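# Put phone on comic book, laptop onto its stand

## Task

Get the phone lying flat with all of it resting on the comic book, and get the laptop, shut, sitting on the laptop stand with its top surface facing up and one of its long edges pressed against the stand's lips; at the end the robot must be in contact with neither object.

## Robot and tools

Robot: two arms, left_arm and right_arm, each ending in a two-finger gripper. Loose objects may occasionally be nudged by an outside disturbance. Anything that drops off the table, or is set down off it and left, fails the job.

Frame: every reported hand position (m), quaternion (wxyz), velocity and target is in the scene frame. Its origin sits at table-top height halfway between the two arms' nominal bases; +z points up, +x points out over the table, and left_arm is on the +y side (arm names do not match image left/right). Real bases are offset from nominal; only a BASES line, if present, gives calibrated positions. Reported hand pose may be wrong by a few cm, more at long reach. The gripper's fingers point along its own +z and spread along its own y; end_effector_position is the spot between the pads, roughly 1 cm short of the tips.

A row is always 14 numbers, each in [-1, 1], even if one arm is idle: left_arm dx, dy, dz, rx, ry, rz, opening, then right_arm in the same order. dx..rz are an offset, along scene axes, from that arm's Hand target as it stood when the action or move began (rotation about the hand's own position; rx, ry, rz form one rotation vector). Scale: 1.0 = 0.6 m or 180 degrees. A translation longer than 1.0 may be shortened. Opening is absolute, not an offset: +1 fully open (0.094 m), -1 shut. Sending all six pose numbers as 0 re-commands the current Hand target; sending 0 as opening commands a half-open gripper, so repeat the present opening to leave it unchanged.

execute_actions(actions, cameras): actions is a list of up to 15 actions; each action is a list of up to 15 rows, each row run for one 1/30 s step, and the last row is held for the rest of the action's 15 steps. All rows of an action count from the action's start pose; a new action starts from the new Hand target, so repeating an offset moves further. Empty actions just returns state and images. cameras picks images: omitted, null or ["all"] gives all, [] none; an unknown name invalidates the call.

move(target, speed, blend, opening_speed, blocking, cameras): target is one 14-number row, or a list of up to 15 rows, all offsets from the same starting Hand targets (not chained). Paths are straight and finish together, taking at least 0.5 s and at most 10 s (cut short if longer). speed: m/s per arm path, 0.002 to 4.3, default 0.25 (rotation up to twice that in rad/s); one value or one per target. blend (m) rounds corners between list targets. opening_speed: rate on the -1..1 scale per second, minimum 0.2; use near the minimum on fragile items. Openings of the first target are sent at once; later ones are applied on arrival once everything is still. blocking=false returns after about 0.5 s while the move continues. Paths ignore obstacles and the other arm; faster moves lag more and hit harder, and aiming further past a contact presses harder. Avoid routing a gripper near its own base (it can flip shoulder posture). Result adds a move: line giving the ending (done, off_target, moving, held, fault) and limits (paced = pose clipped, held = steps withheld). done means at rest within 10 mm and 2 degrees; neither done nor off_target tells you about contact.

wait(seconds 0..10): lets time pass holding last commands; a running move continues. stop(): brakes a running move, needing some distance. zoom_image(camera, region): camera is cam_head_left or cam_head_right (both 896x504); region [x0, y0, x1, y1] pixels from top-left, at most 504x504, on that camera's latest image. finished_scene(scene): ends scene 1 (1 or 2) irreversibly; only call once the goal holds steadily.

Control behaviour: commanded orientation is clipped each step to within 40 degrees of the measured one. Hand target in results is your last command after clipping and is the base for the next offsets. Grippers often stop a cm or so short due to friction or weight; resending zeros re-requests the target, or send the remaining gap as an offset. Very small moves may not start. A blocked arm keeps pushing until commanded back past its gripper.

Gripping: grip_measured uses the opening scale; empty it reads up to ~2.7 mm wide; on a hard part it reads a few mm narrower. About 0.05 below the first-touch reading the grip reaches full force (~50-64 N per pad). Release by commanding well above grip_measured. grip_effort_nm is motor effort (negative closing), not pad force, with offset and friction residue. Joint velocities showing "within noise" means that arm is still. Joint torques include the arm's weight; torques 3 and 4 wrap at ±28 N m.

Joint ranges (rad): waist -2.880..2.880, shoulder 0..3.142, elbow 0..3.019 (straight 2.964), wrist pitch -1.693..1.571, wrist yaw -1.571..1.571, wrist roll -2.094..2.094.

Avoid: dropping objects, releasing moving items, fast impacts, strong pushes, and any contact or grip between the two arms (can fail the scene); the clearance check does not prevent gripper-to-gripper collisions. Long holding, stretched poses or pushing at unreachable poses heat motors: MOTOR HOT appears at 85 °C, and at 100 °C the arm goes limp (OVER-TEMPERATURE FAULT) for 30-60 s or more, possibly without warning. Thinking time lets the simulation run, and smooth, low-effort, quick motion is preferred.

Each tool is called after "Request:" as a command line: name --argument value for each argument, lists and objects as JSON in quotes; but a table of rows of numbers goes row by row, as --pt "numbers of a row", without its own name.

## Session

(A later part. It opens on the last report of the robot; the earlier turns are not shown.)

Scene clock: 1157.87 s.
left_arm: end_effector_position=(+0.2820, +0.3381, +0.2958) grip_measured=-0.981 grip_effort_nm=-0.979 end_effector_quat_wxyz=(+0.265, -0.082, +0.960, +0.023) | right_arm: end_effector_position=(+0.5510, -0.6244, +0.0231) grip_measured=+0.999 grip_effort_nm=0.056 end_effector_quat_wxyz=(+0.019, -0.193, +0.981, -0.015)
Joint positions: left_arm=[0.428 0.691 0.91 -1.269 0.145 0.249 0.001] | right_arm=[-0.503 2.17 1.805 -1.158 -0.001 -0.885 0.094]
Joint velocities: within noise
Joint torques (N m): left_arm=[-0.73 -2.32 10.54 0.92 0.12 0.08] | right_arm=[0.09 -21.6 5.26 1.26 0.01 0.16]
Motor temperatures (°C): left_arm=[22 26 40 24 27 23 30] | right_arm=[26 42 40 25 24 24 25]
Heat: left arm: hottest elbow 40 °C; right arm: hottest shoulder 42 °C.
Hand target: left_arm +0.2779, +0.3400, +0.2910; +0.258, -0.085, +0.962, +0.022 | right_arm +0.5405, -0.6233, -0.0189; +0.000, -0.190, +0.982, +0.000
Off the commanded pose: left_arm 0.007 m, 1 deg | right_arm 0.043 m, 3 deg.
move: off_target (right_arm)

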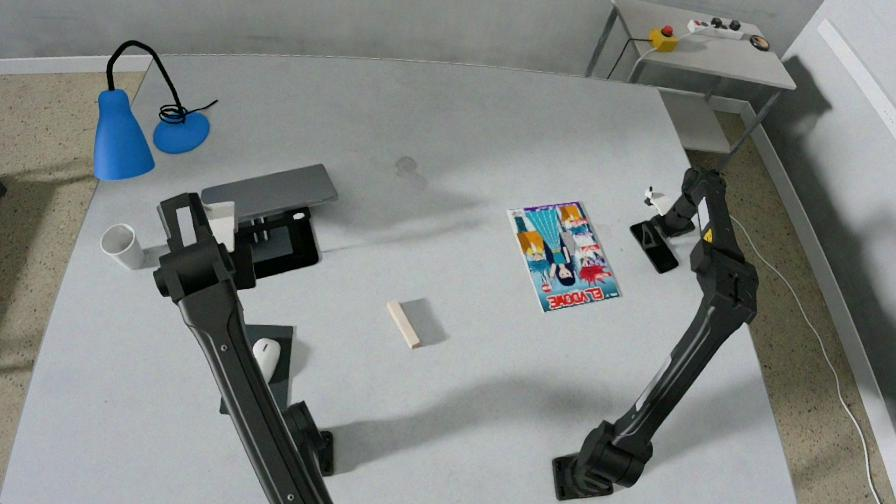

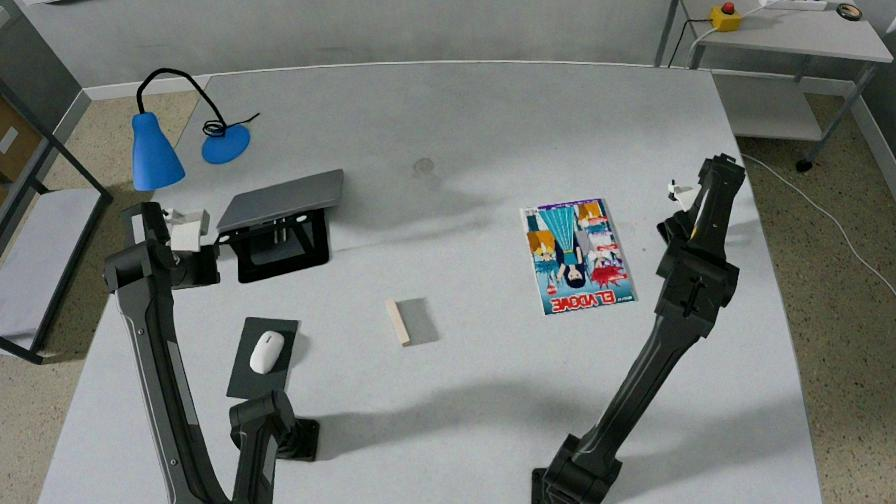

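Request:
zoom_image --camera "cam_head_left" --region '[625, 205, 705, 285]'

Scaled by 6.300.

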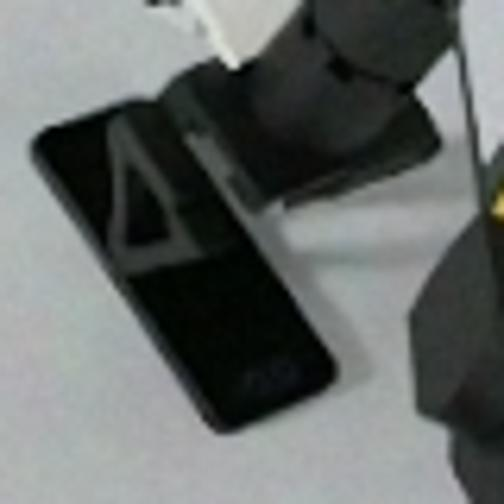

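Request:
move --pt "0 0 0 0 0 0 -1 0 0 0.09 0 0 0 1" --pt "0 0 0 0 0 0 -1 -0.004 0.025 0.09 0 0 0 1" --speed 0.06

Request:
zoom_image --camera "cam_head_left" --region '[625, 205, 705, 285]'

Scene clock: 1196.40 s.
left_arm: end_effector_position=(+0.2820, +0.3381, +0.2958) grip_measured=-0.981 grip_effort_nm=-0.979 end_effector_quat_wxyz=(+0.265, -0.082, +0.960, +0.023) | right_arm: end_effector_position=(+0.5369, -0.6156, +0.0248) grip_measured=+0.999 grip_effort_nm=0.061 end_effector_quat_wxyz=(-0.004, -0.188, +0.982, +0.004)
Joint positions: left_arm=[0.428 0.691 0.91 -1.269 0.145 0.249 0.001] | right_arm=[-0.501 2.162 1.798 -1.218 -0.001 -0.875 0.094]
Joint velocities: within noise
Joint torques (N m): left_arm=[-0.73 -2.55 10.37 0.73 0.22 0.03] | right_arm=[1.2 -26.93 6.75 0.12 0.01 0.24]
Motor temperatures (°C): left_arm=[22 26 40 24 27 23 30] | right_arm=[26 42 39 25 24 24 25]
Heat: left arm: hottest elbow 40 °C; right arm: hottest shoulder 42 °C.
Hand target: left_arm +0.2779, +0.3400, +0.2910; +0.258, -0.085, +0.962, +0.022 | right_arm +0.5382, -0.6081, +0.0351; +0.000, -0.190, +0.982, +0.000
Off the commanded pose: left_arm 0.007 m, 1 deg | right_arm 0.013 m, 1 deg.
move: off_target (right_arm)

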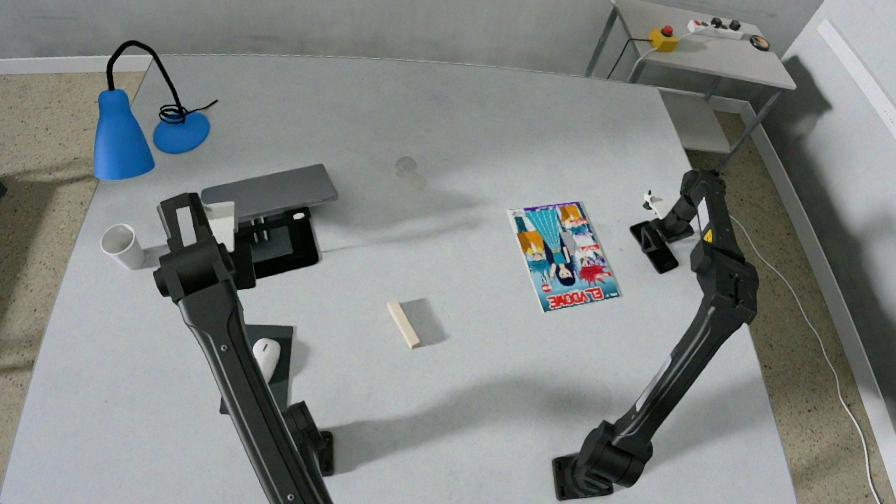

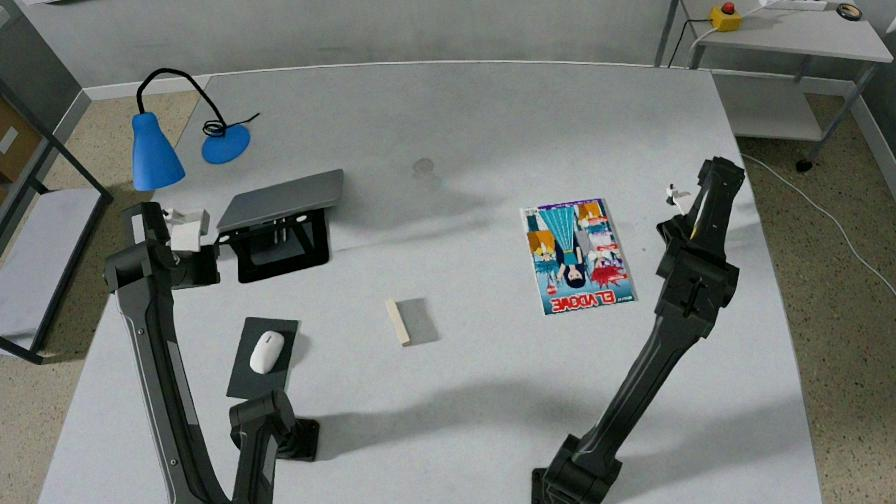

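Scaled by 6.300.

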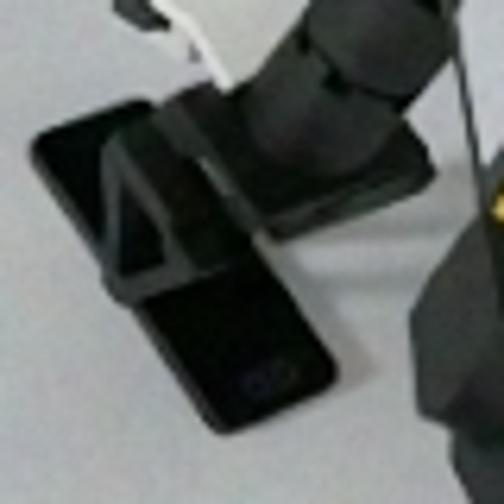

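Request:
move --pt "0 0 0 0 0 0 -1 0 0 0.03 0 0 0 1" --pt "0 0 0 0 0 0 -1 -0.002 0.012 0.03 0 0 0 1" --speed 0.06 --cameras '["cam_head_left"]'

Request:
zoom_image --camera "cam_head_left" --region '[625, 205, 705, 285]'

Scene clock: 1202.03 s.
left_arm: end_effector_position=(+0.2820, +0.3381, +0.2958) grip_measured=-0.981 grip_effort_nm=-0.979 end_effector_quat_wxyz=(+0.265, -0.082, +0.960, +0.023) | right_arm: end_effector_position=(+0.5381, -0.6096, +0.0456) grip_measured=+0.999 grip_effort_nm=0.066 end_effector_quat_wxyz=(+0.001, -0.188, +0.982, +0.000)
Joint positions: left_arm=[0.428 0.691 0.91 -1.269 0.145 0.249 0.001] | right_arm=[-0.492 2.129 1.798 -1.238 -0.001 -0.866 0.094]
Joint velocities: within noise
Joint torques (N m): left_arm=[-0.32 -2.73 10.4 0.73 0.2 0.1] | right_arm=[1.26 -26.4 7.02 -0.18 0.02 0.25]
Motor temperatures (°C): left_arm=[22 26 40 24 27 23 30] | right_arm=[26 43 39 25 24 24 25]
Heat: left arm: hottest elbow 40 °C; right arm: hottest shoulder 43 °C.
Hand target: left_arm +0.2779, +0.3400, +0.2910; +0.258, -0.085, +0.962, +0.022 | right_arm +0.5370, -0.6009, +0.0530; +0.000, -0.190, +0.982, +0.000
Off the commanded pose: left_arm 0.007 m, 1 deg | right_arm 0.011 m, 0 deg.
move: off_target (right_arm)
Images, in order (width x height): cam_head_left 896x504.

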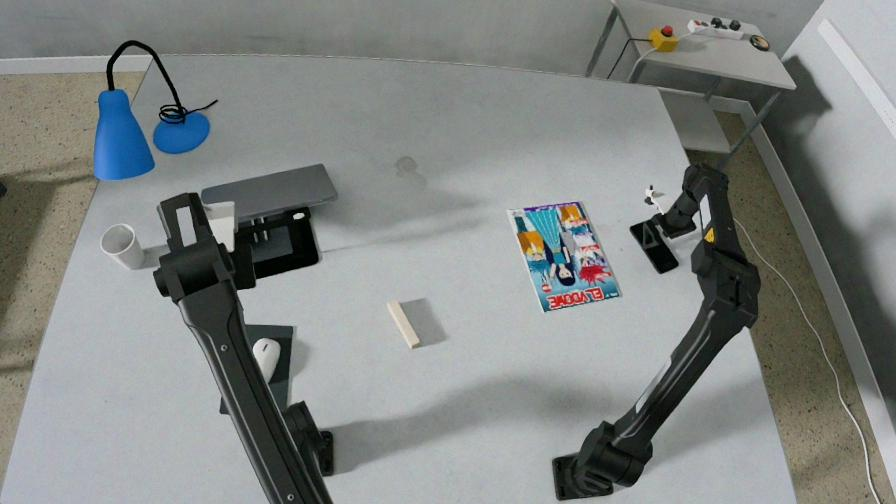

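Scaled by 6.300.

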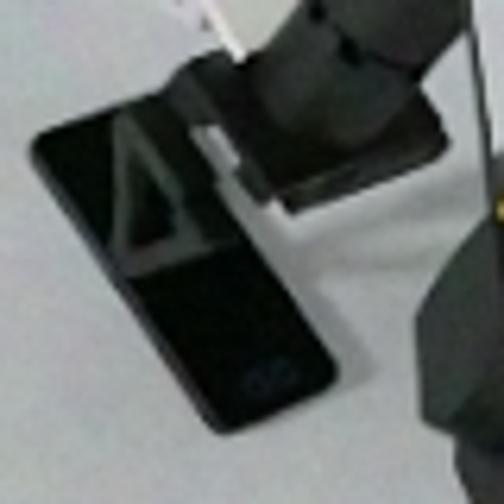

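Request:
move --target '[0,0,0,0,0,0,-1,0.006,-0.018,-0.055,0,0,0,1]' --speed 0.06 --cameras '["cam_head_left"]'

Request:
zoom_image --camera "cam_head_left" --region '[625, 205, 705, 285]'

Scene clock: 1211.00 s.
left_arm: end_effector_position=(+0.2820, +0.3381, +0.2958) grip_measured=-0.981 grip_effort_nm=-0.979 end_effector_quat_wxyz=(+0.265, -0.082, +0.960, +0.023) | right_arm: end_effector_position=(+0.5454, -0.6134, +0.0458) grip_measured=+0.999 grip_effort_nm=0.061 end_effector_quat_wxyz=(+0.014, -0.188, +0.982, -0.010)
Joint positions: left_arm=[0.428 0.691 0.91 -1.269 0.145 0.249 0.001] | right_arm=[-0.492 2.129 1.798 -1.205 -0.001 -0.865 0.094]
Joint velocities: within noise
Joint torques (N m): left_arm=[-0.97 -2.9 10.59 0.94 0.27 0.06] | right_arm=[0.32 -22.48 6.84 0.57 0.02 0.11]
Motor temperatures (°C): left_arm=[22 26 40 24 27 23 31] | right_arm=[26 44 38 25 24 24 25]
Heat: left arm: hottest elbow 40 °C; right arm: hottest shoulder 44 °C.
Hand target: left_arm +0.2779, +0.3400, +0.2910; +0.258, -0.085, +0.962, +0.022 | right_arm +0.5405, -0.6117, +0.0200; +0.000, -0.190, +0.982, +0.000
Off the commanded pose: left_arm 0.007 m, 1 deg | right_arm 0.026 m, 2 deg.
move: off_target (right_arm)
Images, in order (width x height): cam_head_left 896x504.

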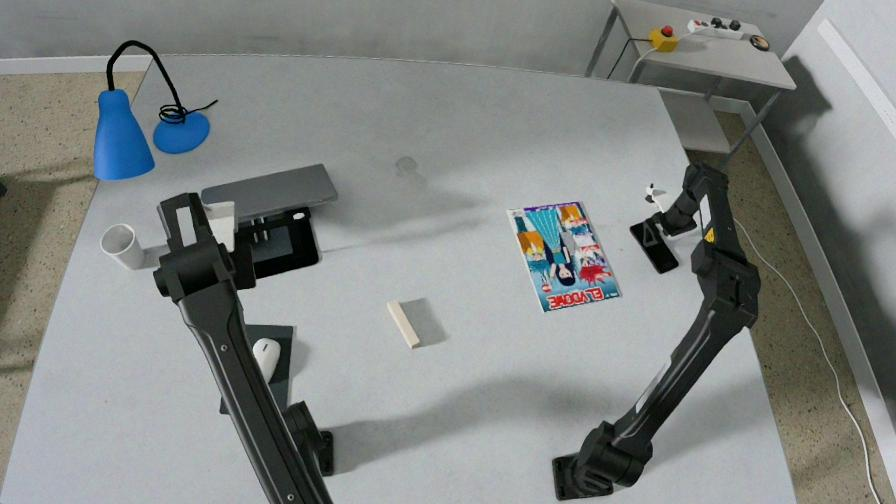

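Scaled by 6.300.

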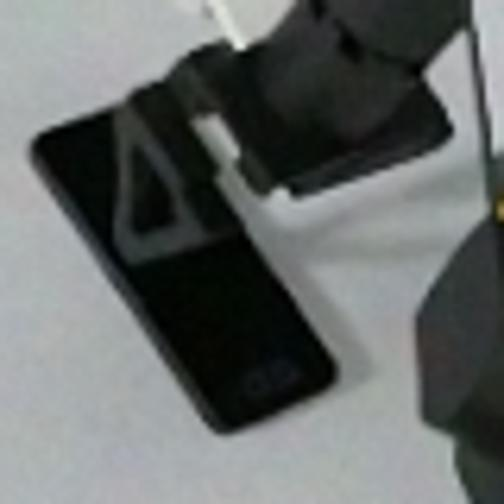

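Request:
move --target '[0,0,0,0,0,0,-1,-0.006,0.003,-0.04,0,0,0,1]' --speed 0.06 --cameras '["cam_head_left"]'

Request:
zoom_image --camera "cam_head_left" --region '[625, 205, 705, 285]'

Scene clock: 1214.07 s.
left_arm: end_effector_position=(+0.2820, +0.3381, +0.2958) grip_measured=-0.981 grip_effort_nm=-0.979 end_effector_quat_wxyz=(+0.265, -0.082, +0.960, +0.023) | right_arm: end_effector_position=(+0.5415, -0.6114, +0.0197) grip_measured=+0.999 grip_effort_nm=0.056 end_effector_quat_wxyz=(+0.012, -0.188, +0.982, -0.009)
Joint positions: left_arm=[0.428 0.691 0.91 -1.269 0.145 0.249 0.001] | right_arm=[-0.492 2.146 1.754 -1.148 -0.001 -0.865 0.094]
Joint velocities: within noise
Joint torques (N m): left_arm=[-0.09 -2.37 10.32 0.88 0.19 0.11] | right_arm=[0.38 -22.65 6.9 0.57 0.02 0.1]
Motor temperatures (°C): left_arm=[22 26 40 24 27 23 31] | right_arm=[26 44 38 25 24 24 25]
Heat: left arm: hottest elbow 40 °C; right arm: hottest shoulder 44 °C.
Hand target: left_arm +0.2779, +0.3400, +0.2910; +0.258, -0.085, +0.962, +0.022 | right_arm +0.5370, -0.6100, -0.0038; +0.000, -0.190, +0.982, +0.000
Off the commanded pose: left_arm 0.007 m, 1 deg | right_arm 0.024 m, 2 deg.
move: off_target (right_arm)
Images, in order (width x height): cam_head_left 896x504.

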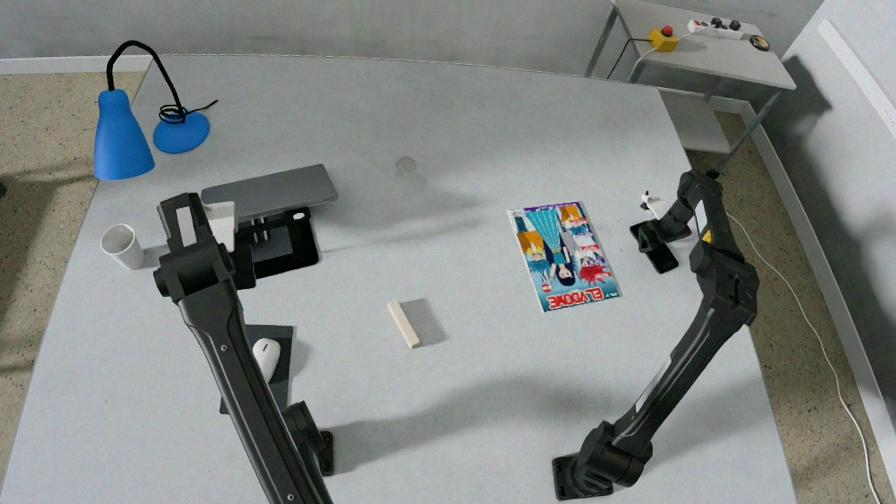

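Scaled by 6.300.

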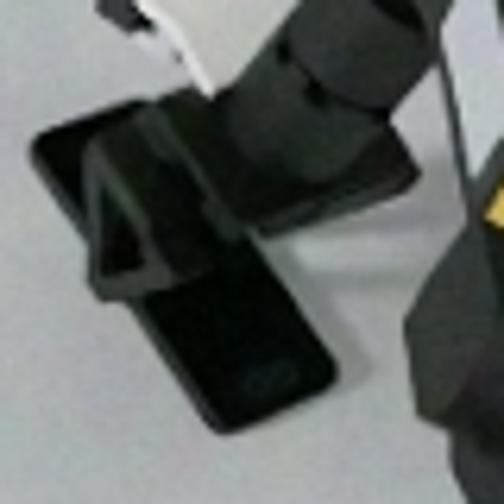

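Request:
move --target '[0,0,0,0,0,0,-1,-0.003,0.0,-0.018,0,0,0,1]' --speed 0.05 --cameras '["cam_head_left"]'

Request:
zoom_image --camera "cam_head_left" --region '[625, 205, 705, 285]'

Scene clock: 1217.33 s.
left_arm: end_effector_position=(+0.2820, +0.3381, +0.2958) grip_measured=-0.981 grip_effort_nm=-0.984 end_effector_quat_wxyz=(+0.265, -0.082, +0.960, +0.023) | right_arm: end_effector_position=(+0.5426, -0.6120, +0.0170) grip_measured=+0.999 grip_effort_nm=0.061 end_effector_quat_wxyz=(+0.016, -0.189, +0.982, -0.012)
Joint positions: left_arm=[0.428 0.691 0.91 -1.269 0.145 0.249 0.001] | right_arm=[-0.492 2.146 1.746 -1.131 -0.001 -0.866 0.094]
Joint velocities: within noise
Joint torques (N m): left_arm=[-0.97 -3.19 10.37 0.73 0.21 0.08] | right_arm=[0.26 -21.89 6.23 0.8 0.03 0.11]
Motor temperatures (°C): left_arm=[22 26 40 24 27 23 31] | right_arm=[26 44 38 25 24 24 25]
Heat: left arm: hottest elbow 40 °C; right arm: hottest shoulder 44 °C.
Hand target: left_arm +0.2779, +0.3400, +0.2910; +0.258, -0.085, +0.962, +0.022 | right_arm +0.5351, -0.6099, -0.0147; +0.000, -0.190, +0.982, +0.000
Off the commanded pose: left_arm 0.007 m, 1 deg | right_arm 0.033 m, 2 deg.
move: off_target (right_arm)
Images, in order (width x height): cam_head_left 896x504.

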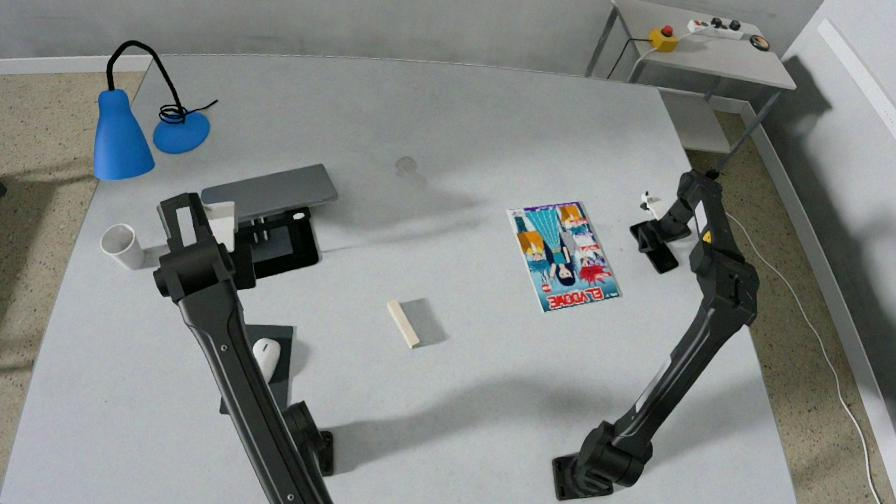

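Scaled by 6.300.

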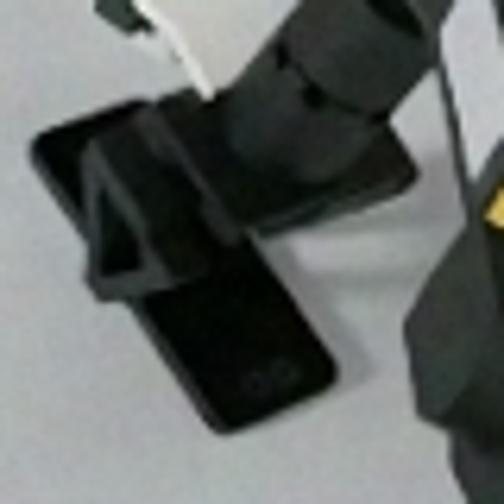

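Request:
move --target '[0,0,0,0,0,0,-1,0.0,0.0,0.0,0,0,0,0.4]' --speed 0.05 --opening_speed 0.3 --cameras '["cam_head_left"]'

Request:
zoom_image --camera "cam_head_left" --region '[625, 205, 705, 285]'

Scene clock: 1223.03 s.
left_arm: end_effector_position=(+0.2820, +0.3381, +0.2958) grip_measured=-0.981 grip_effort_nm=-0.979 end_effector_quat_wxyz=(+0.265, -0.082, +0.960, +0.023) | right_arm: end_effector_position=(+0.5429, -0.6119, +0.0170) grip_measured=+0.534 grip_effort_nm=-1.018 end_effector_quat_wxyz=(+0.017, -0.189, +0.982, -0.012)
Joint positions: left_arm=[0.428 0.691 0.91 -1.269 0.145 0.249 0.001] | right_arm=[-0.492 2.146 1.746 -1.13 -0.002 -0.868 0.072]
Joint velocities: within noise
Joint torques (N m): left_arm=[-0.44 -2.08 10.76 0.75 0.22 0.11] | right_arm=[0.26 -21.95 6.22 0.77 0.04 0.12]
Motor temperatures (°C): left_arm=[22 26 40 24 27 23 31] | right_arm=[26 44 38 25 24 24 25]
Heat: left arm: hottest elbow 40 °C; right arm: hottest shoulder 44 °C.
Hand target: left_arm +0.2779, +0.3400, +0.2910; +0.258, -0.085, +0.962, +0.022 | right_arm +0.5351, -0.6099, -0.0147; +0.000, -0.190, +0.982, +0.000
Off the commanded pose: left_arm 0.007 m, 1 deg | right_arm 0.033 m, 2 deg.
move: off_target (right_arm)
Images, in order (width x height): cam_head_left 896x504.

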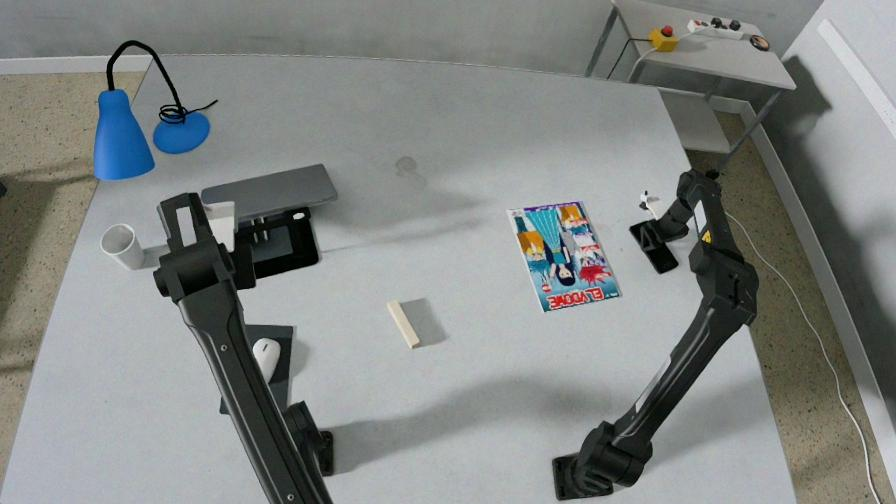

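Scaled by 6.300.

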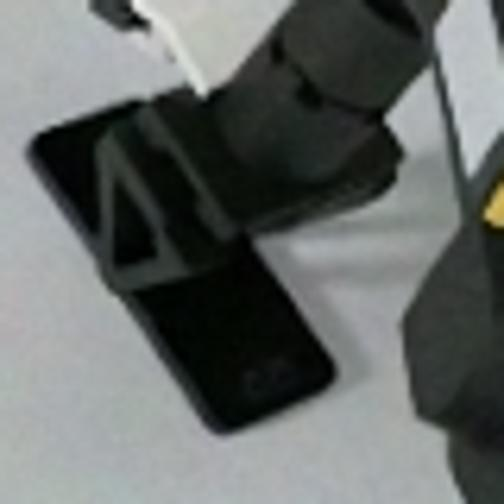

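Request:
move --target '[0,0,0,0,0,0,-1,0.0,-0.003,0.17,0,0,0,0.4]' --speed 0.08

Request:
zoom_image --camera "cam_head_left" --region '[605, 175, 705, 275]'

Request:
zoom_image --camera "cam_head_right" --region '[620, 170, 740, 290]'

Scene clock: 1227.27 s.
left_arm: end_effector_position=(+0.2820, +0.3381, +0.2958) grip_measured=-0.981 grip_effort_nm=-0.979 end_effector_quat_wxyz=(+0.265, -0.082, +0.960, +0.023) | right_arm: end_effector_position=(+0.5135, -0.5967, +0.0439) grip_measured=+0.532 grip_effort_nm=-1.043 end_effector_quat_wxyz=(-0.034, -0.189, +0.981, +0.028)
Joint positions: left_arm=[0.428 0.691 0.91 -1.269 0.145 0.249 0.001] | right_arm=[-0.492 2.116 1.769 -1.311 -0.001 -0.868 0.072]
Joint velocities: within noise
Joint torques (N m): left_arm=[-0.15 -2.43 10.22 0.65 0.16 0.09] | right_arm=[0.09 -26.23 12.6 -0.23 0.02 0.09]
Motor temperatures (°C): left_arm=[22 26 40 24 27 23 31] | right_arm=[26 44 38 25 24 24 26]
Heat: left arm: hottest elbow 40 °C; right arm: hottest shoulder 44 °C.
Hand target: left_arm +0.2779, +0.3400, +0.2910; +0.258, -0.085, +0.962, +0.022 | right_arm +0.5351, -0.6117, +0.0873; +0.000, -0.190, +0.982, +0.000
Off the commanded pose: left_arm 0.007 m, 1 deg | right_arm 0.051 m, 5 deg.
move: off_target (right_arm)

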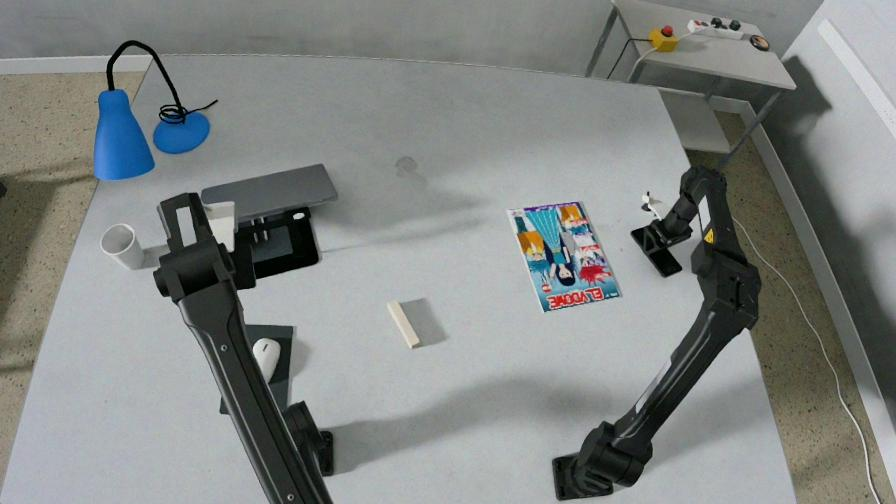

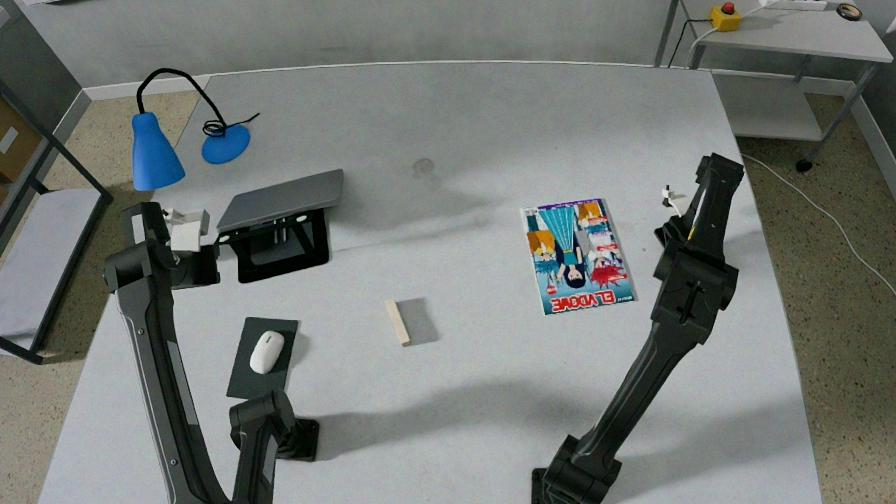

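Scaled by 5.040.

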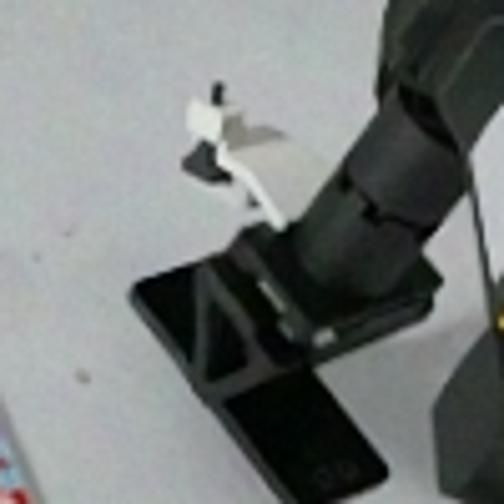

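Scaled by 4.200.

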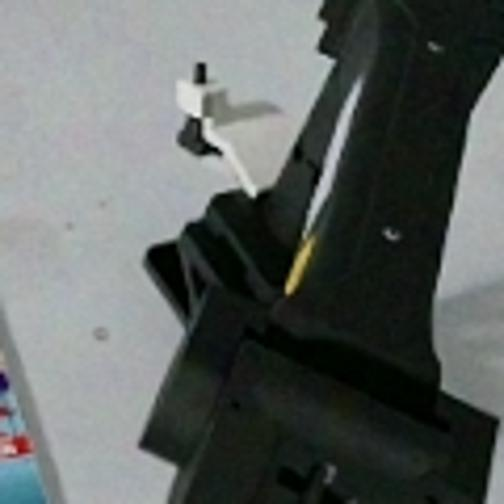

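Request:
move --pt "0 0 0 0 0 0 -1 0.0 0 0.12 0 0 0 0.4" --pt "0 0 0 0 0 0 -1 -0.02 0.37 0.12 0 0 -0.044 0.4" --speed 0.13 --blend 0.03

Request:
zoom_image --camera "cam_head_left" --region '[490, 150, 690, 350]'

Request:
zoom_image --camera "cam_head_right" --region '[500, 150, 700, 350]'

Scene clock: 1238.50 s.
left_arm: end_effector_position=(+0.2820, +0.3381, +0.2958) grip_measured=-0.981 grip_effort_nm=-0.979 end_effector_quat_wxyz=(+0.265, -0.082, +0.960, +0.023) | right_arm: end_effector_position=(+0.5236, -0.3916, +0.1426) grip_measured=+0.532 grip_effort_nm=-1.038 end_effector_quat_wxyz=(-0.018, -0.124, +0.992, +0.006)
Joint positions: left_arm=[0.428 0.691 0.91 -1.269 0.145 0.249 0.001] | right_arm=[-0.153 1.862 1.636 -1.383 -0.003 -0.396 0.072]
Joint velocities: within noise
Joint torques (N m): left_arm=[-0.79 -2.96 10.45 0.85 0.17 0.1] | right_arm=[0.67 -24.35 7.51 0.34 0.09 0.19]
Motor temperatures (°C): left_arm=[22 26 40 24 27 23 31] | right_arm=[26 43 39 25 24 24 26]
Heat: left arm: hottest elbow 40 °C; right arm: hottest shoulder 43 °C.
Hand target: left_arm +0.2779, +0.3400, +0.2910; +0.258, -0.085, +0.962, +0.022 | right_arm +0.5231, -0.3898, +0.1592; +0.000, -0.122, +0.993, +0.000
Off the commanded pose: left_arm 0.007 m, 1 deg | right_arm 0.017 m, 2 deg.
move: off_target (right_arm)

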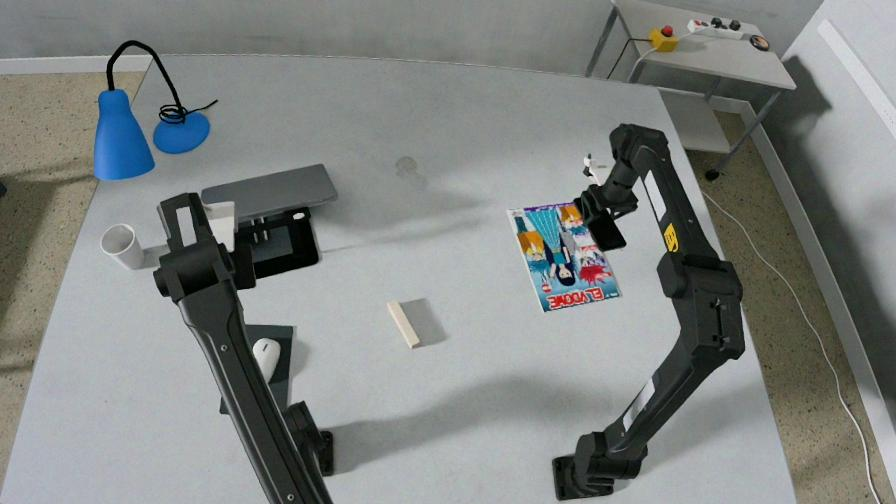

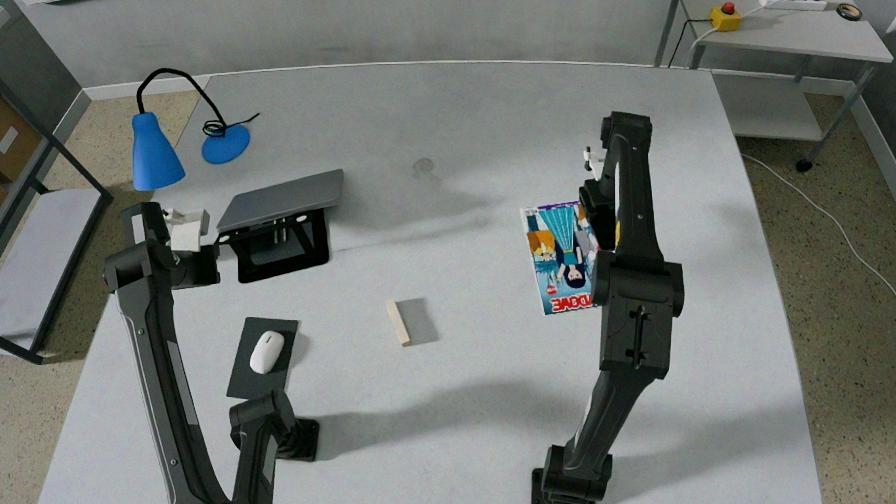

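Scaled by 2.520.

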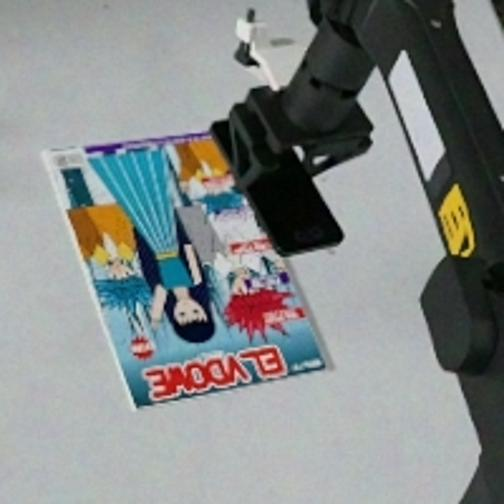

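Scaled by 2.520.

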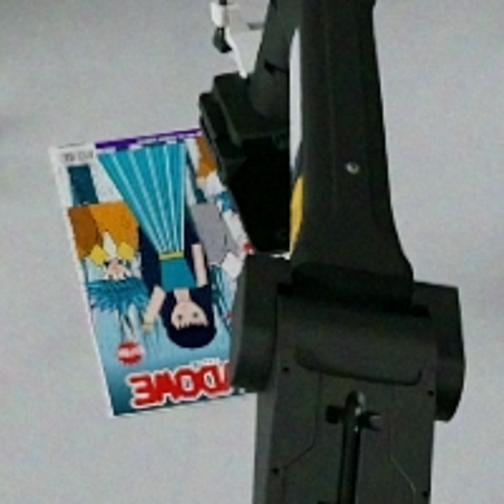

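Request:
move --target '[0,0,0,0,0,0,-1,-0.005,0.067,-0.14,0,0,-0.022,0.4]' --speed 0.1

Request:
zoom_image --camera "cam_head_left" --region '[490, 190, 650, 330]'

Request:
zoom_image --camera "cam_head_right" --region '[500, 190, 660, 330]'

Scene clock: 1247.00 s.
left_arm: end_effector_position=(+0.2820, +0.3381, +0.2958) grip_measured=-0.981 grip_effort_nm=-0.979 end_effector_quat_wxyz=(+0.265, -0.082, +0.960, +0.023) | right_arm: end_effector_position=(+0.5202, -0.3549, +0.0844) grip_measured=+0.532 grip_effort_nm=-1.038 end_effector_quat_wxyz=(+0.005, -0.086, +0.996, +0.000)
Joint positions: left_arm=[0.428 0.691 0.91 -1.269 0.145 0.249 0.001] | right_arm=[-0.088 1.86 1.474 -1.176 -0.002 -0.255 0.072]
Joint velocities: within noise
Joint torques (N m): left_arm=[-0.09 -2.43 10.43 0.99 0.21 0.16] | right_arm=[1.2 -19.78 7.25 0.51 0.1 0.23]
Motor temperatures (°C): left_arm=[22 26 40 24 27 23 31] | right_arm=[26 44 40 25 24 24 27]
Heat: left arm: hottest elbow 40 °C; right arm: hottest shoulder 44 °C.
Hand target: left_arm +0.2779, +0.3400, +0.2910; +0.258, -0.085, +0.962, +0.022 | right_arm +0.5202, -0.3495, +0.0753; +0.000, -0.087, +0.996, +0.000
Off the commanded pose: left_arm 0.007 m, 1 deg | right_arm 0.011 m, 1 deg.
move: off_target (right_arm)

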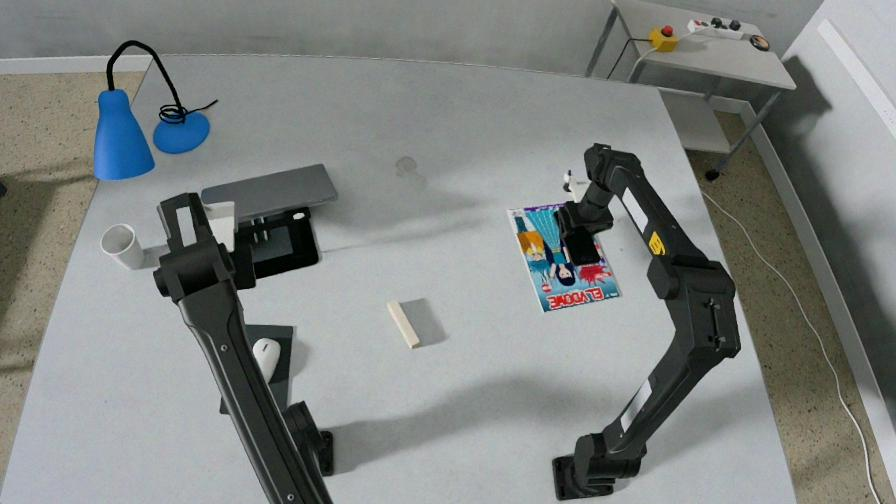

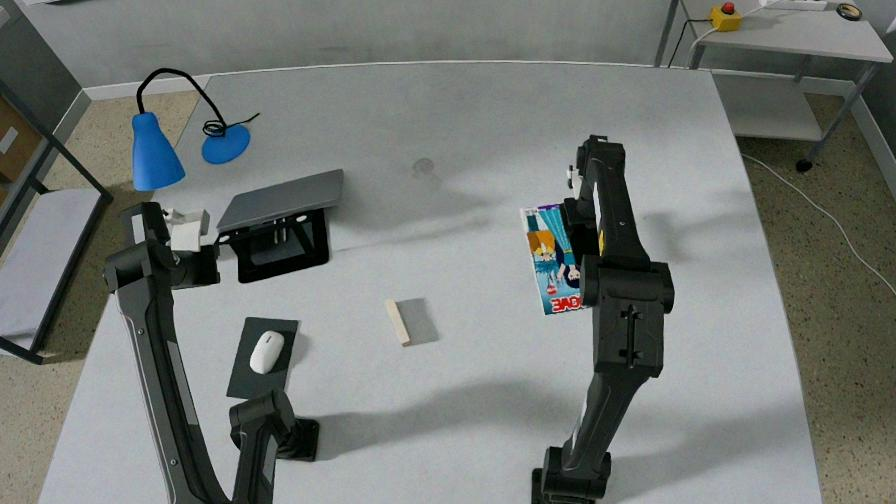

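Scaled by 3.150.

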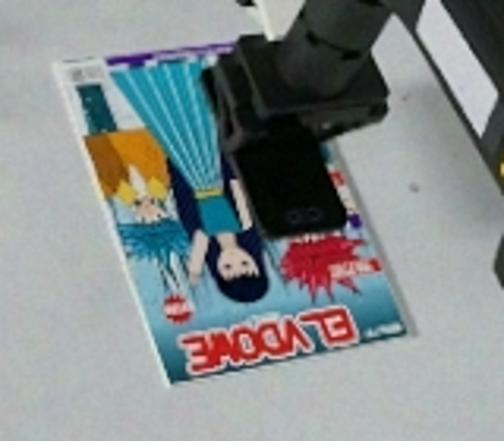

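Scaled by 3.150.

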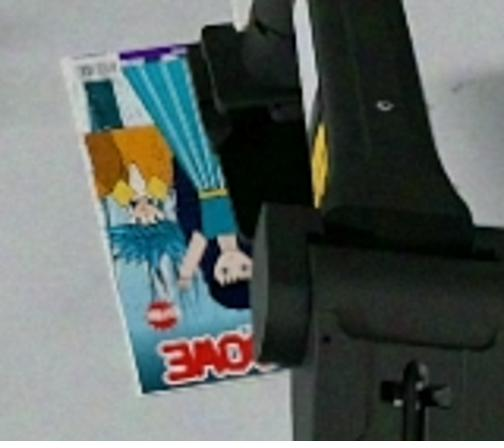

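Request:
move --target '[0,0,0,0,0,0,-1,-0.003,0.01,-0.075,0,0,0.01,0.4]' --speed 0.07 --cameras '["cam_head_left"]'

Request:
zoom_image --camera "cam_head_left" --region '[490, 190, 650, 330]'

Scene clock: 1253.83 s.
left_arm: end_effector_position=(+0.2820, +0.3381, +0.2958) grip_measured=-0.981 grip_effort_nm=-0.979 end_effector_quat_wxyz=(+0.265, -0.082, +0.960, +0.023) | right_arm: end_effector_position=(+0.5184, -0.3498, +0.0390) grip_measured=+0.532 grip_effort_nm=-1.038 end_effector_quat_wxyz=(+0.004, -0.093, +0.996, +0.000)
Joint positions: left_arm=[0.428 0.691 0.91 -1.269 0.145 0.249 0.001] | right_arm=[-0.079 1.906 1.412 -1.07 -0.002 -0.261 0.072]
Joint velocities: within noise
Joint torques (N m): left_arm=[-0.15 -2.55 10.43 0.66 0.23 0.1] | right_arm=[1.2 -20.25 6.8 0.5 0.09 0.09]
Motor temperatures (°C): left_arm=[22 26 40 24 27 23 31] | right_arm=[26 43 40 25 24 24 27]
Heat: left arm: hottest elbow 40 °C; right arm: hottest shoulder 43 °C.
Hand target: left_arm +0.2779, +0.3400, +0.2910; +0.258, -0.085, +0.962, +0.022 | right_arm +0.5183, -0.3436, +0.0304; +0.000, -0.103, +0.995, +0.000
Off the commanded pose: left_arm 0.007 m, 1 deg | right_arm 0.011 m, 1 deg.
move: off_target (right_arm)
Images, in order (width x height): cam_head_left 896x504.

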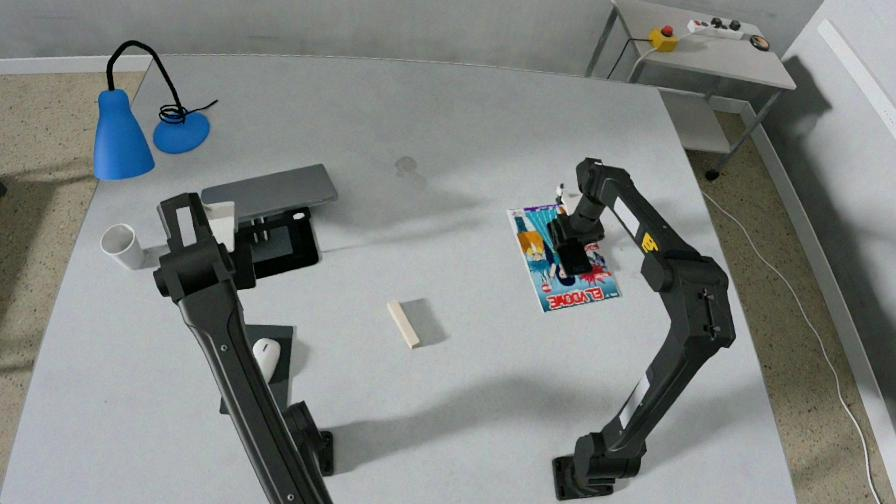

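Scaled by 3.150.

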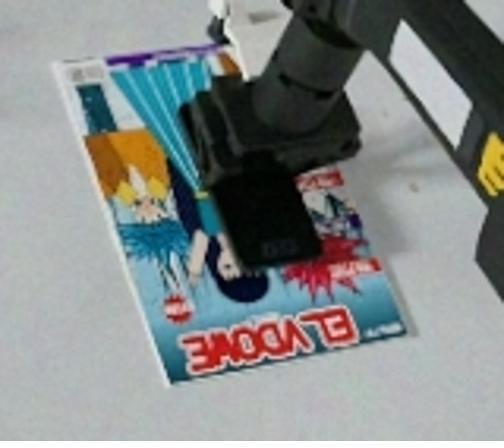

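Request:
move --target '[0,0,0,0,0,0,-1,-0.003,0.008,-0.03,0,0,0,0.4]' --speed 0.04 --cameras '["cam_head_left"]'

Request:
zoom_image --camera "cam_head_left" --region '[490, 190, 650, 330]'

Scene clock: 1258.50 s.
left_arm: end_effector_position=(+0.2820, +0.3381, +0.2958) grip_measured=-0.981 grip_effort_nm=-0.979 end_effector_quat_wxyz=(+0.265, -0.082, +0.960, +0.023) | right_arm: end_effector_position=(+0.5176, -0.3449, +0.0223) grip_measured=+0.532 grip_effort_nm=-1.043 end_effector_quat_wxyz=(+0.005, -0.098, +0.995, +0.000)
Joint positions: left_arm=[0.428 0.691 0.91 -1.269 0.145 0.249 0.001] | right_arm=[-0.07 1.923 1.389 -1.026 -0.002 -0.261 0.072]
Joint velocities: within noise
Joint torques (N m): left_arm=[-0.26 -2.84 10.36 0.68 0.22 0.08] | right_arm=[1.26 -19.49 6.74 0.46 0.09 0.17]
Motor temperatures (°C): left_arm=[22 26 40 24 27 23 31] | right_arm=[26 43 40 25 24 24 27]
Heat: left arm: hottest elbow 40 °C; right arm: hottest shoulder 43 °C.
Hand target: left_arm +0.2779, +0.3400, +0.2910; +0.258, -0.085, +0.962, +0.022 | right_arm +0.5166, -0.3388, +0.0123; +0.000, -0.103, +0.995, +0.000
Off the commanded pose: left_arm 0.007 m, 1 deg | right_arm 0.012 m, 1 deg.
move: off_target (right_arm)
Images, in order (width x height): cam_head_left 896x504.

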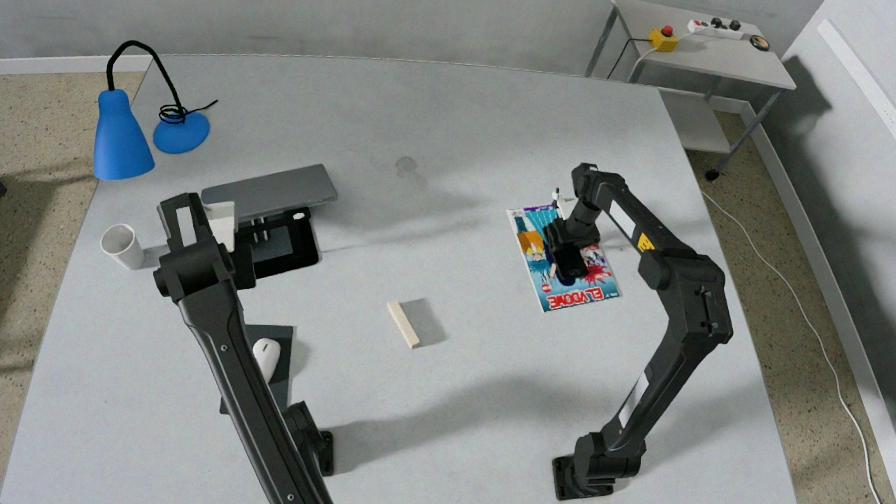

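Scaled by 3.150.

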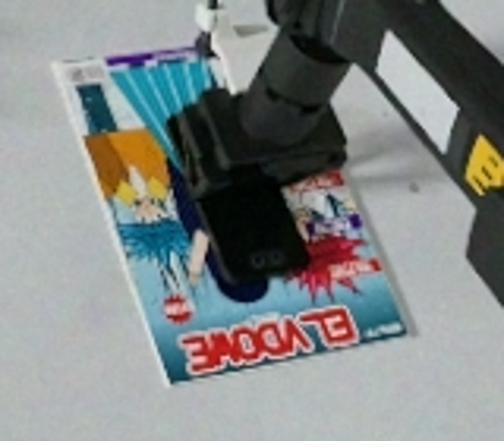

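Request:
move --target '[0,0,0,0,0,0,-1,0,0,-0.01,0,0,0,0.4]' --speed 0.03 --cameras '[]'

Request:
zoom_image --camera "cam_head_left" --region '[490, 190, 650, 330]'

Scene clock: 1261.03 s.
left_arm: end_effector_position=(+0.2820, +0.3381, +0.2958) grip_measured=-0.981 grip_effort_nm=-0.979 end_effector_quat_wxyz=(+0.265, -0.082, +0.960, +0.023) | right_arm: end_effector_position=(+0.5202, -0.3451, +0.0201) grip_measured=+0.532 grip_effort_nm=-1.043 end_effector_quat_wxyz=(+0.009, -0.098, +0.995, +0.000)
Joint positions: left_arm=[0.428 0.691 0.91 -1.269 0.145 0.249 0.001] | right_arm=[-0.07 1.927 1.389 -1.014 -0.002 -0.261 0.072]
Joint velocities: within noise
Joint torques (N m): left_arm=[-0.44 -2.9 10.62 0.77 0.17 0.09] | right_arm=[1.32 -19.55 6.43 0.59 0.09 0.17]
Motor temperatures (°C): left_arm=[22 26 40 24 27 23 31] | right_arm=[26 43 40 25 24 24 27]
Heat: left arm: hottest elbow 40 °C; right arm: hottest shoulder 43 °C.
Hand target: left_arm +0.2779, +0.3400, +0.2910; +0.258, -0.085, +0.962, +0.022 | right_arm +0.5165, -0.3387, +0.0063; +0.000, -0.103, +0.995, +0.000
Off the commanded pose: left_arm 0.007 m, 1 deg | right_arm 0.016 m, 1 deg.
move: off_target (right_arm)
No camera images: "cameras" was empty.

Scaled by 3.150.

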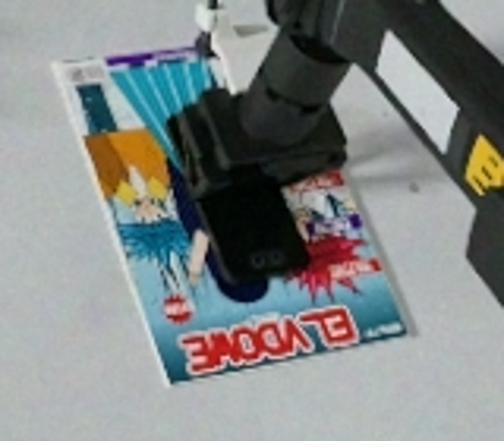

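Request:
move --target '[0,0,0,0,0,0,-1,0,0,-0.012,0,0,0,0.4]' --speed 0.03 --cameras '["cam_head_left"]'

Request:
zoom_image --camera "cam_head_left" --region '[490, 190, 650, 330]'

Scene clock: 1264.30 s.
left_arm: end_effector_position=(+0.2820, +0.3381, +0.2958) grip_measured=-0.981 grip_effort_nm=-0.979 end_effector_quat_wxyz=(+0.265, -0.082, +0.960, +0.023) | right_arm: end_effector_position=(+0.5211, -0.3454, +0.0189) grip_measured=+0.532 grip_effort_nm=-1.038 end_effector_quat_wxyz=(+0.013, -0.098, +0.995, -0.002)
Joint positions: left_arm=[0.428 0.691 0.91 -1.269 0.145 0.249 0.001] | right_arm=[-0.07 1.927 1.385 -1.003 -0.001 -0.261 0.072]
Joint velocities: within noise
Joint torques (N m): left_arm=[-0.67 -2.43 10.52 0.66 0.16 0.14] | right_arm=[1.14 -18.73 6.15 0.73 0.04 0.17]
Motor temperatures (°C): left_arm=[22 26 40 24 27 23 31] | right_arm=[26 43 40 25 24 24 27]
Heat: left arm: hottest elbow 40 °C; right arm: hottest shoulder 43 °C.
Hand target: left_arm +0.2779, +0.3400, +0.2910; +0.258, -0.085, +0.962, +0.022 | right_arm +0.5165, -0.3387, -0.0010; +0.000, -0.103, +0.995, +0.000
Off the commanded pose: left_arm 0.007 m, 1 deg | right_arm 0.021 m, 2 deg.
move: off_target (right_arm)
Images, in order (width x height): cam_head_left 896x504.

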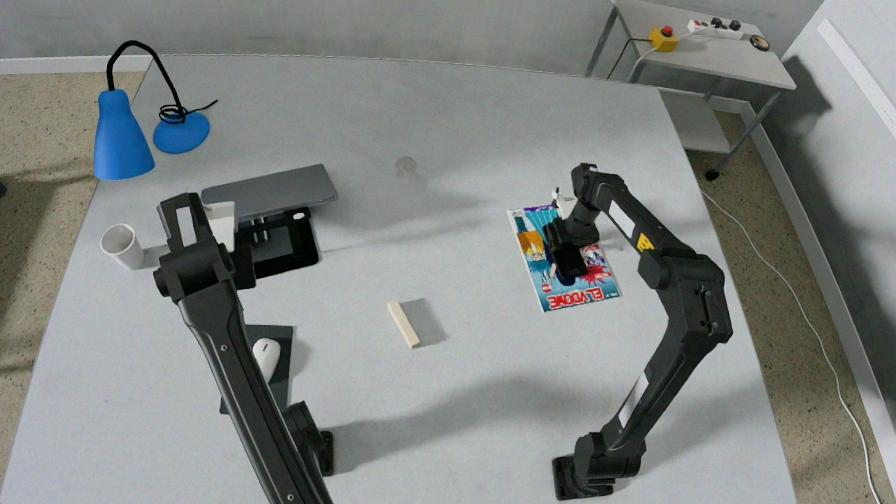

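Scaled by 3.150.

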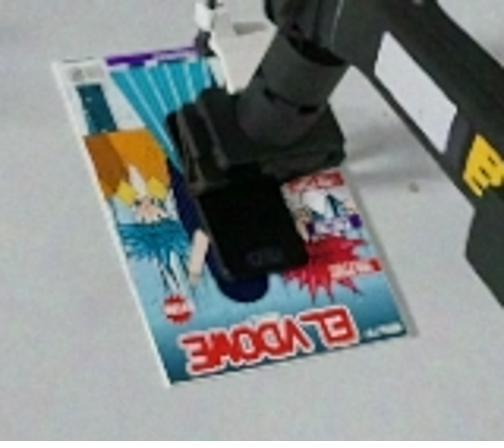

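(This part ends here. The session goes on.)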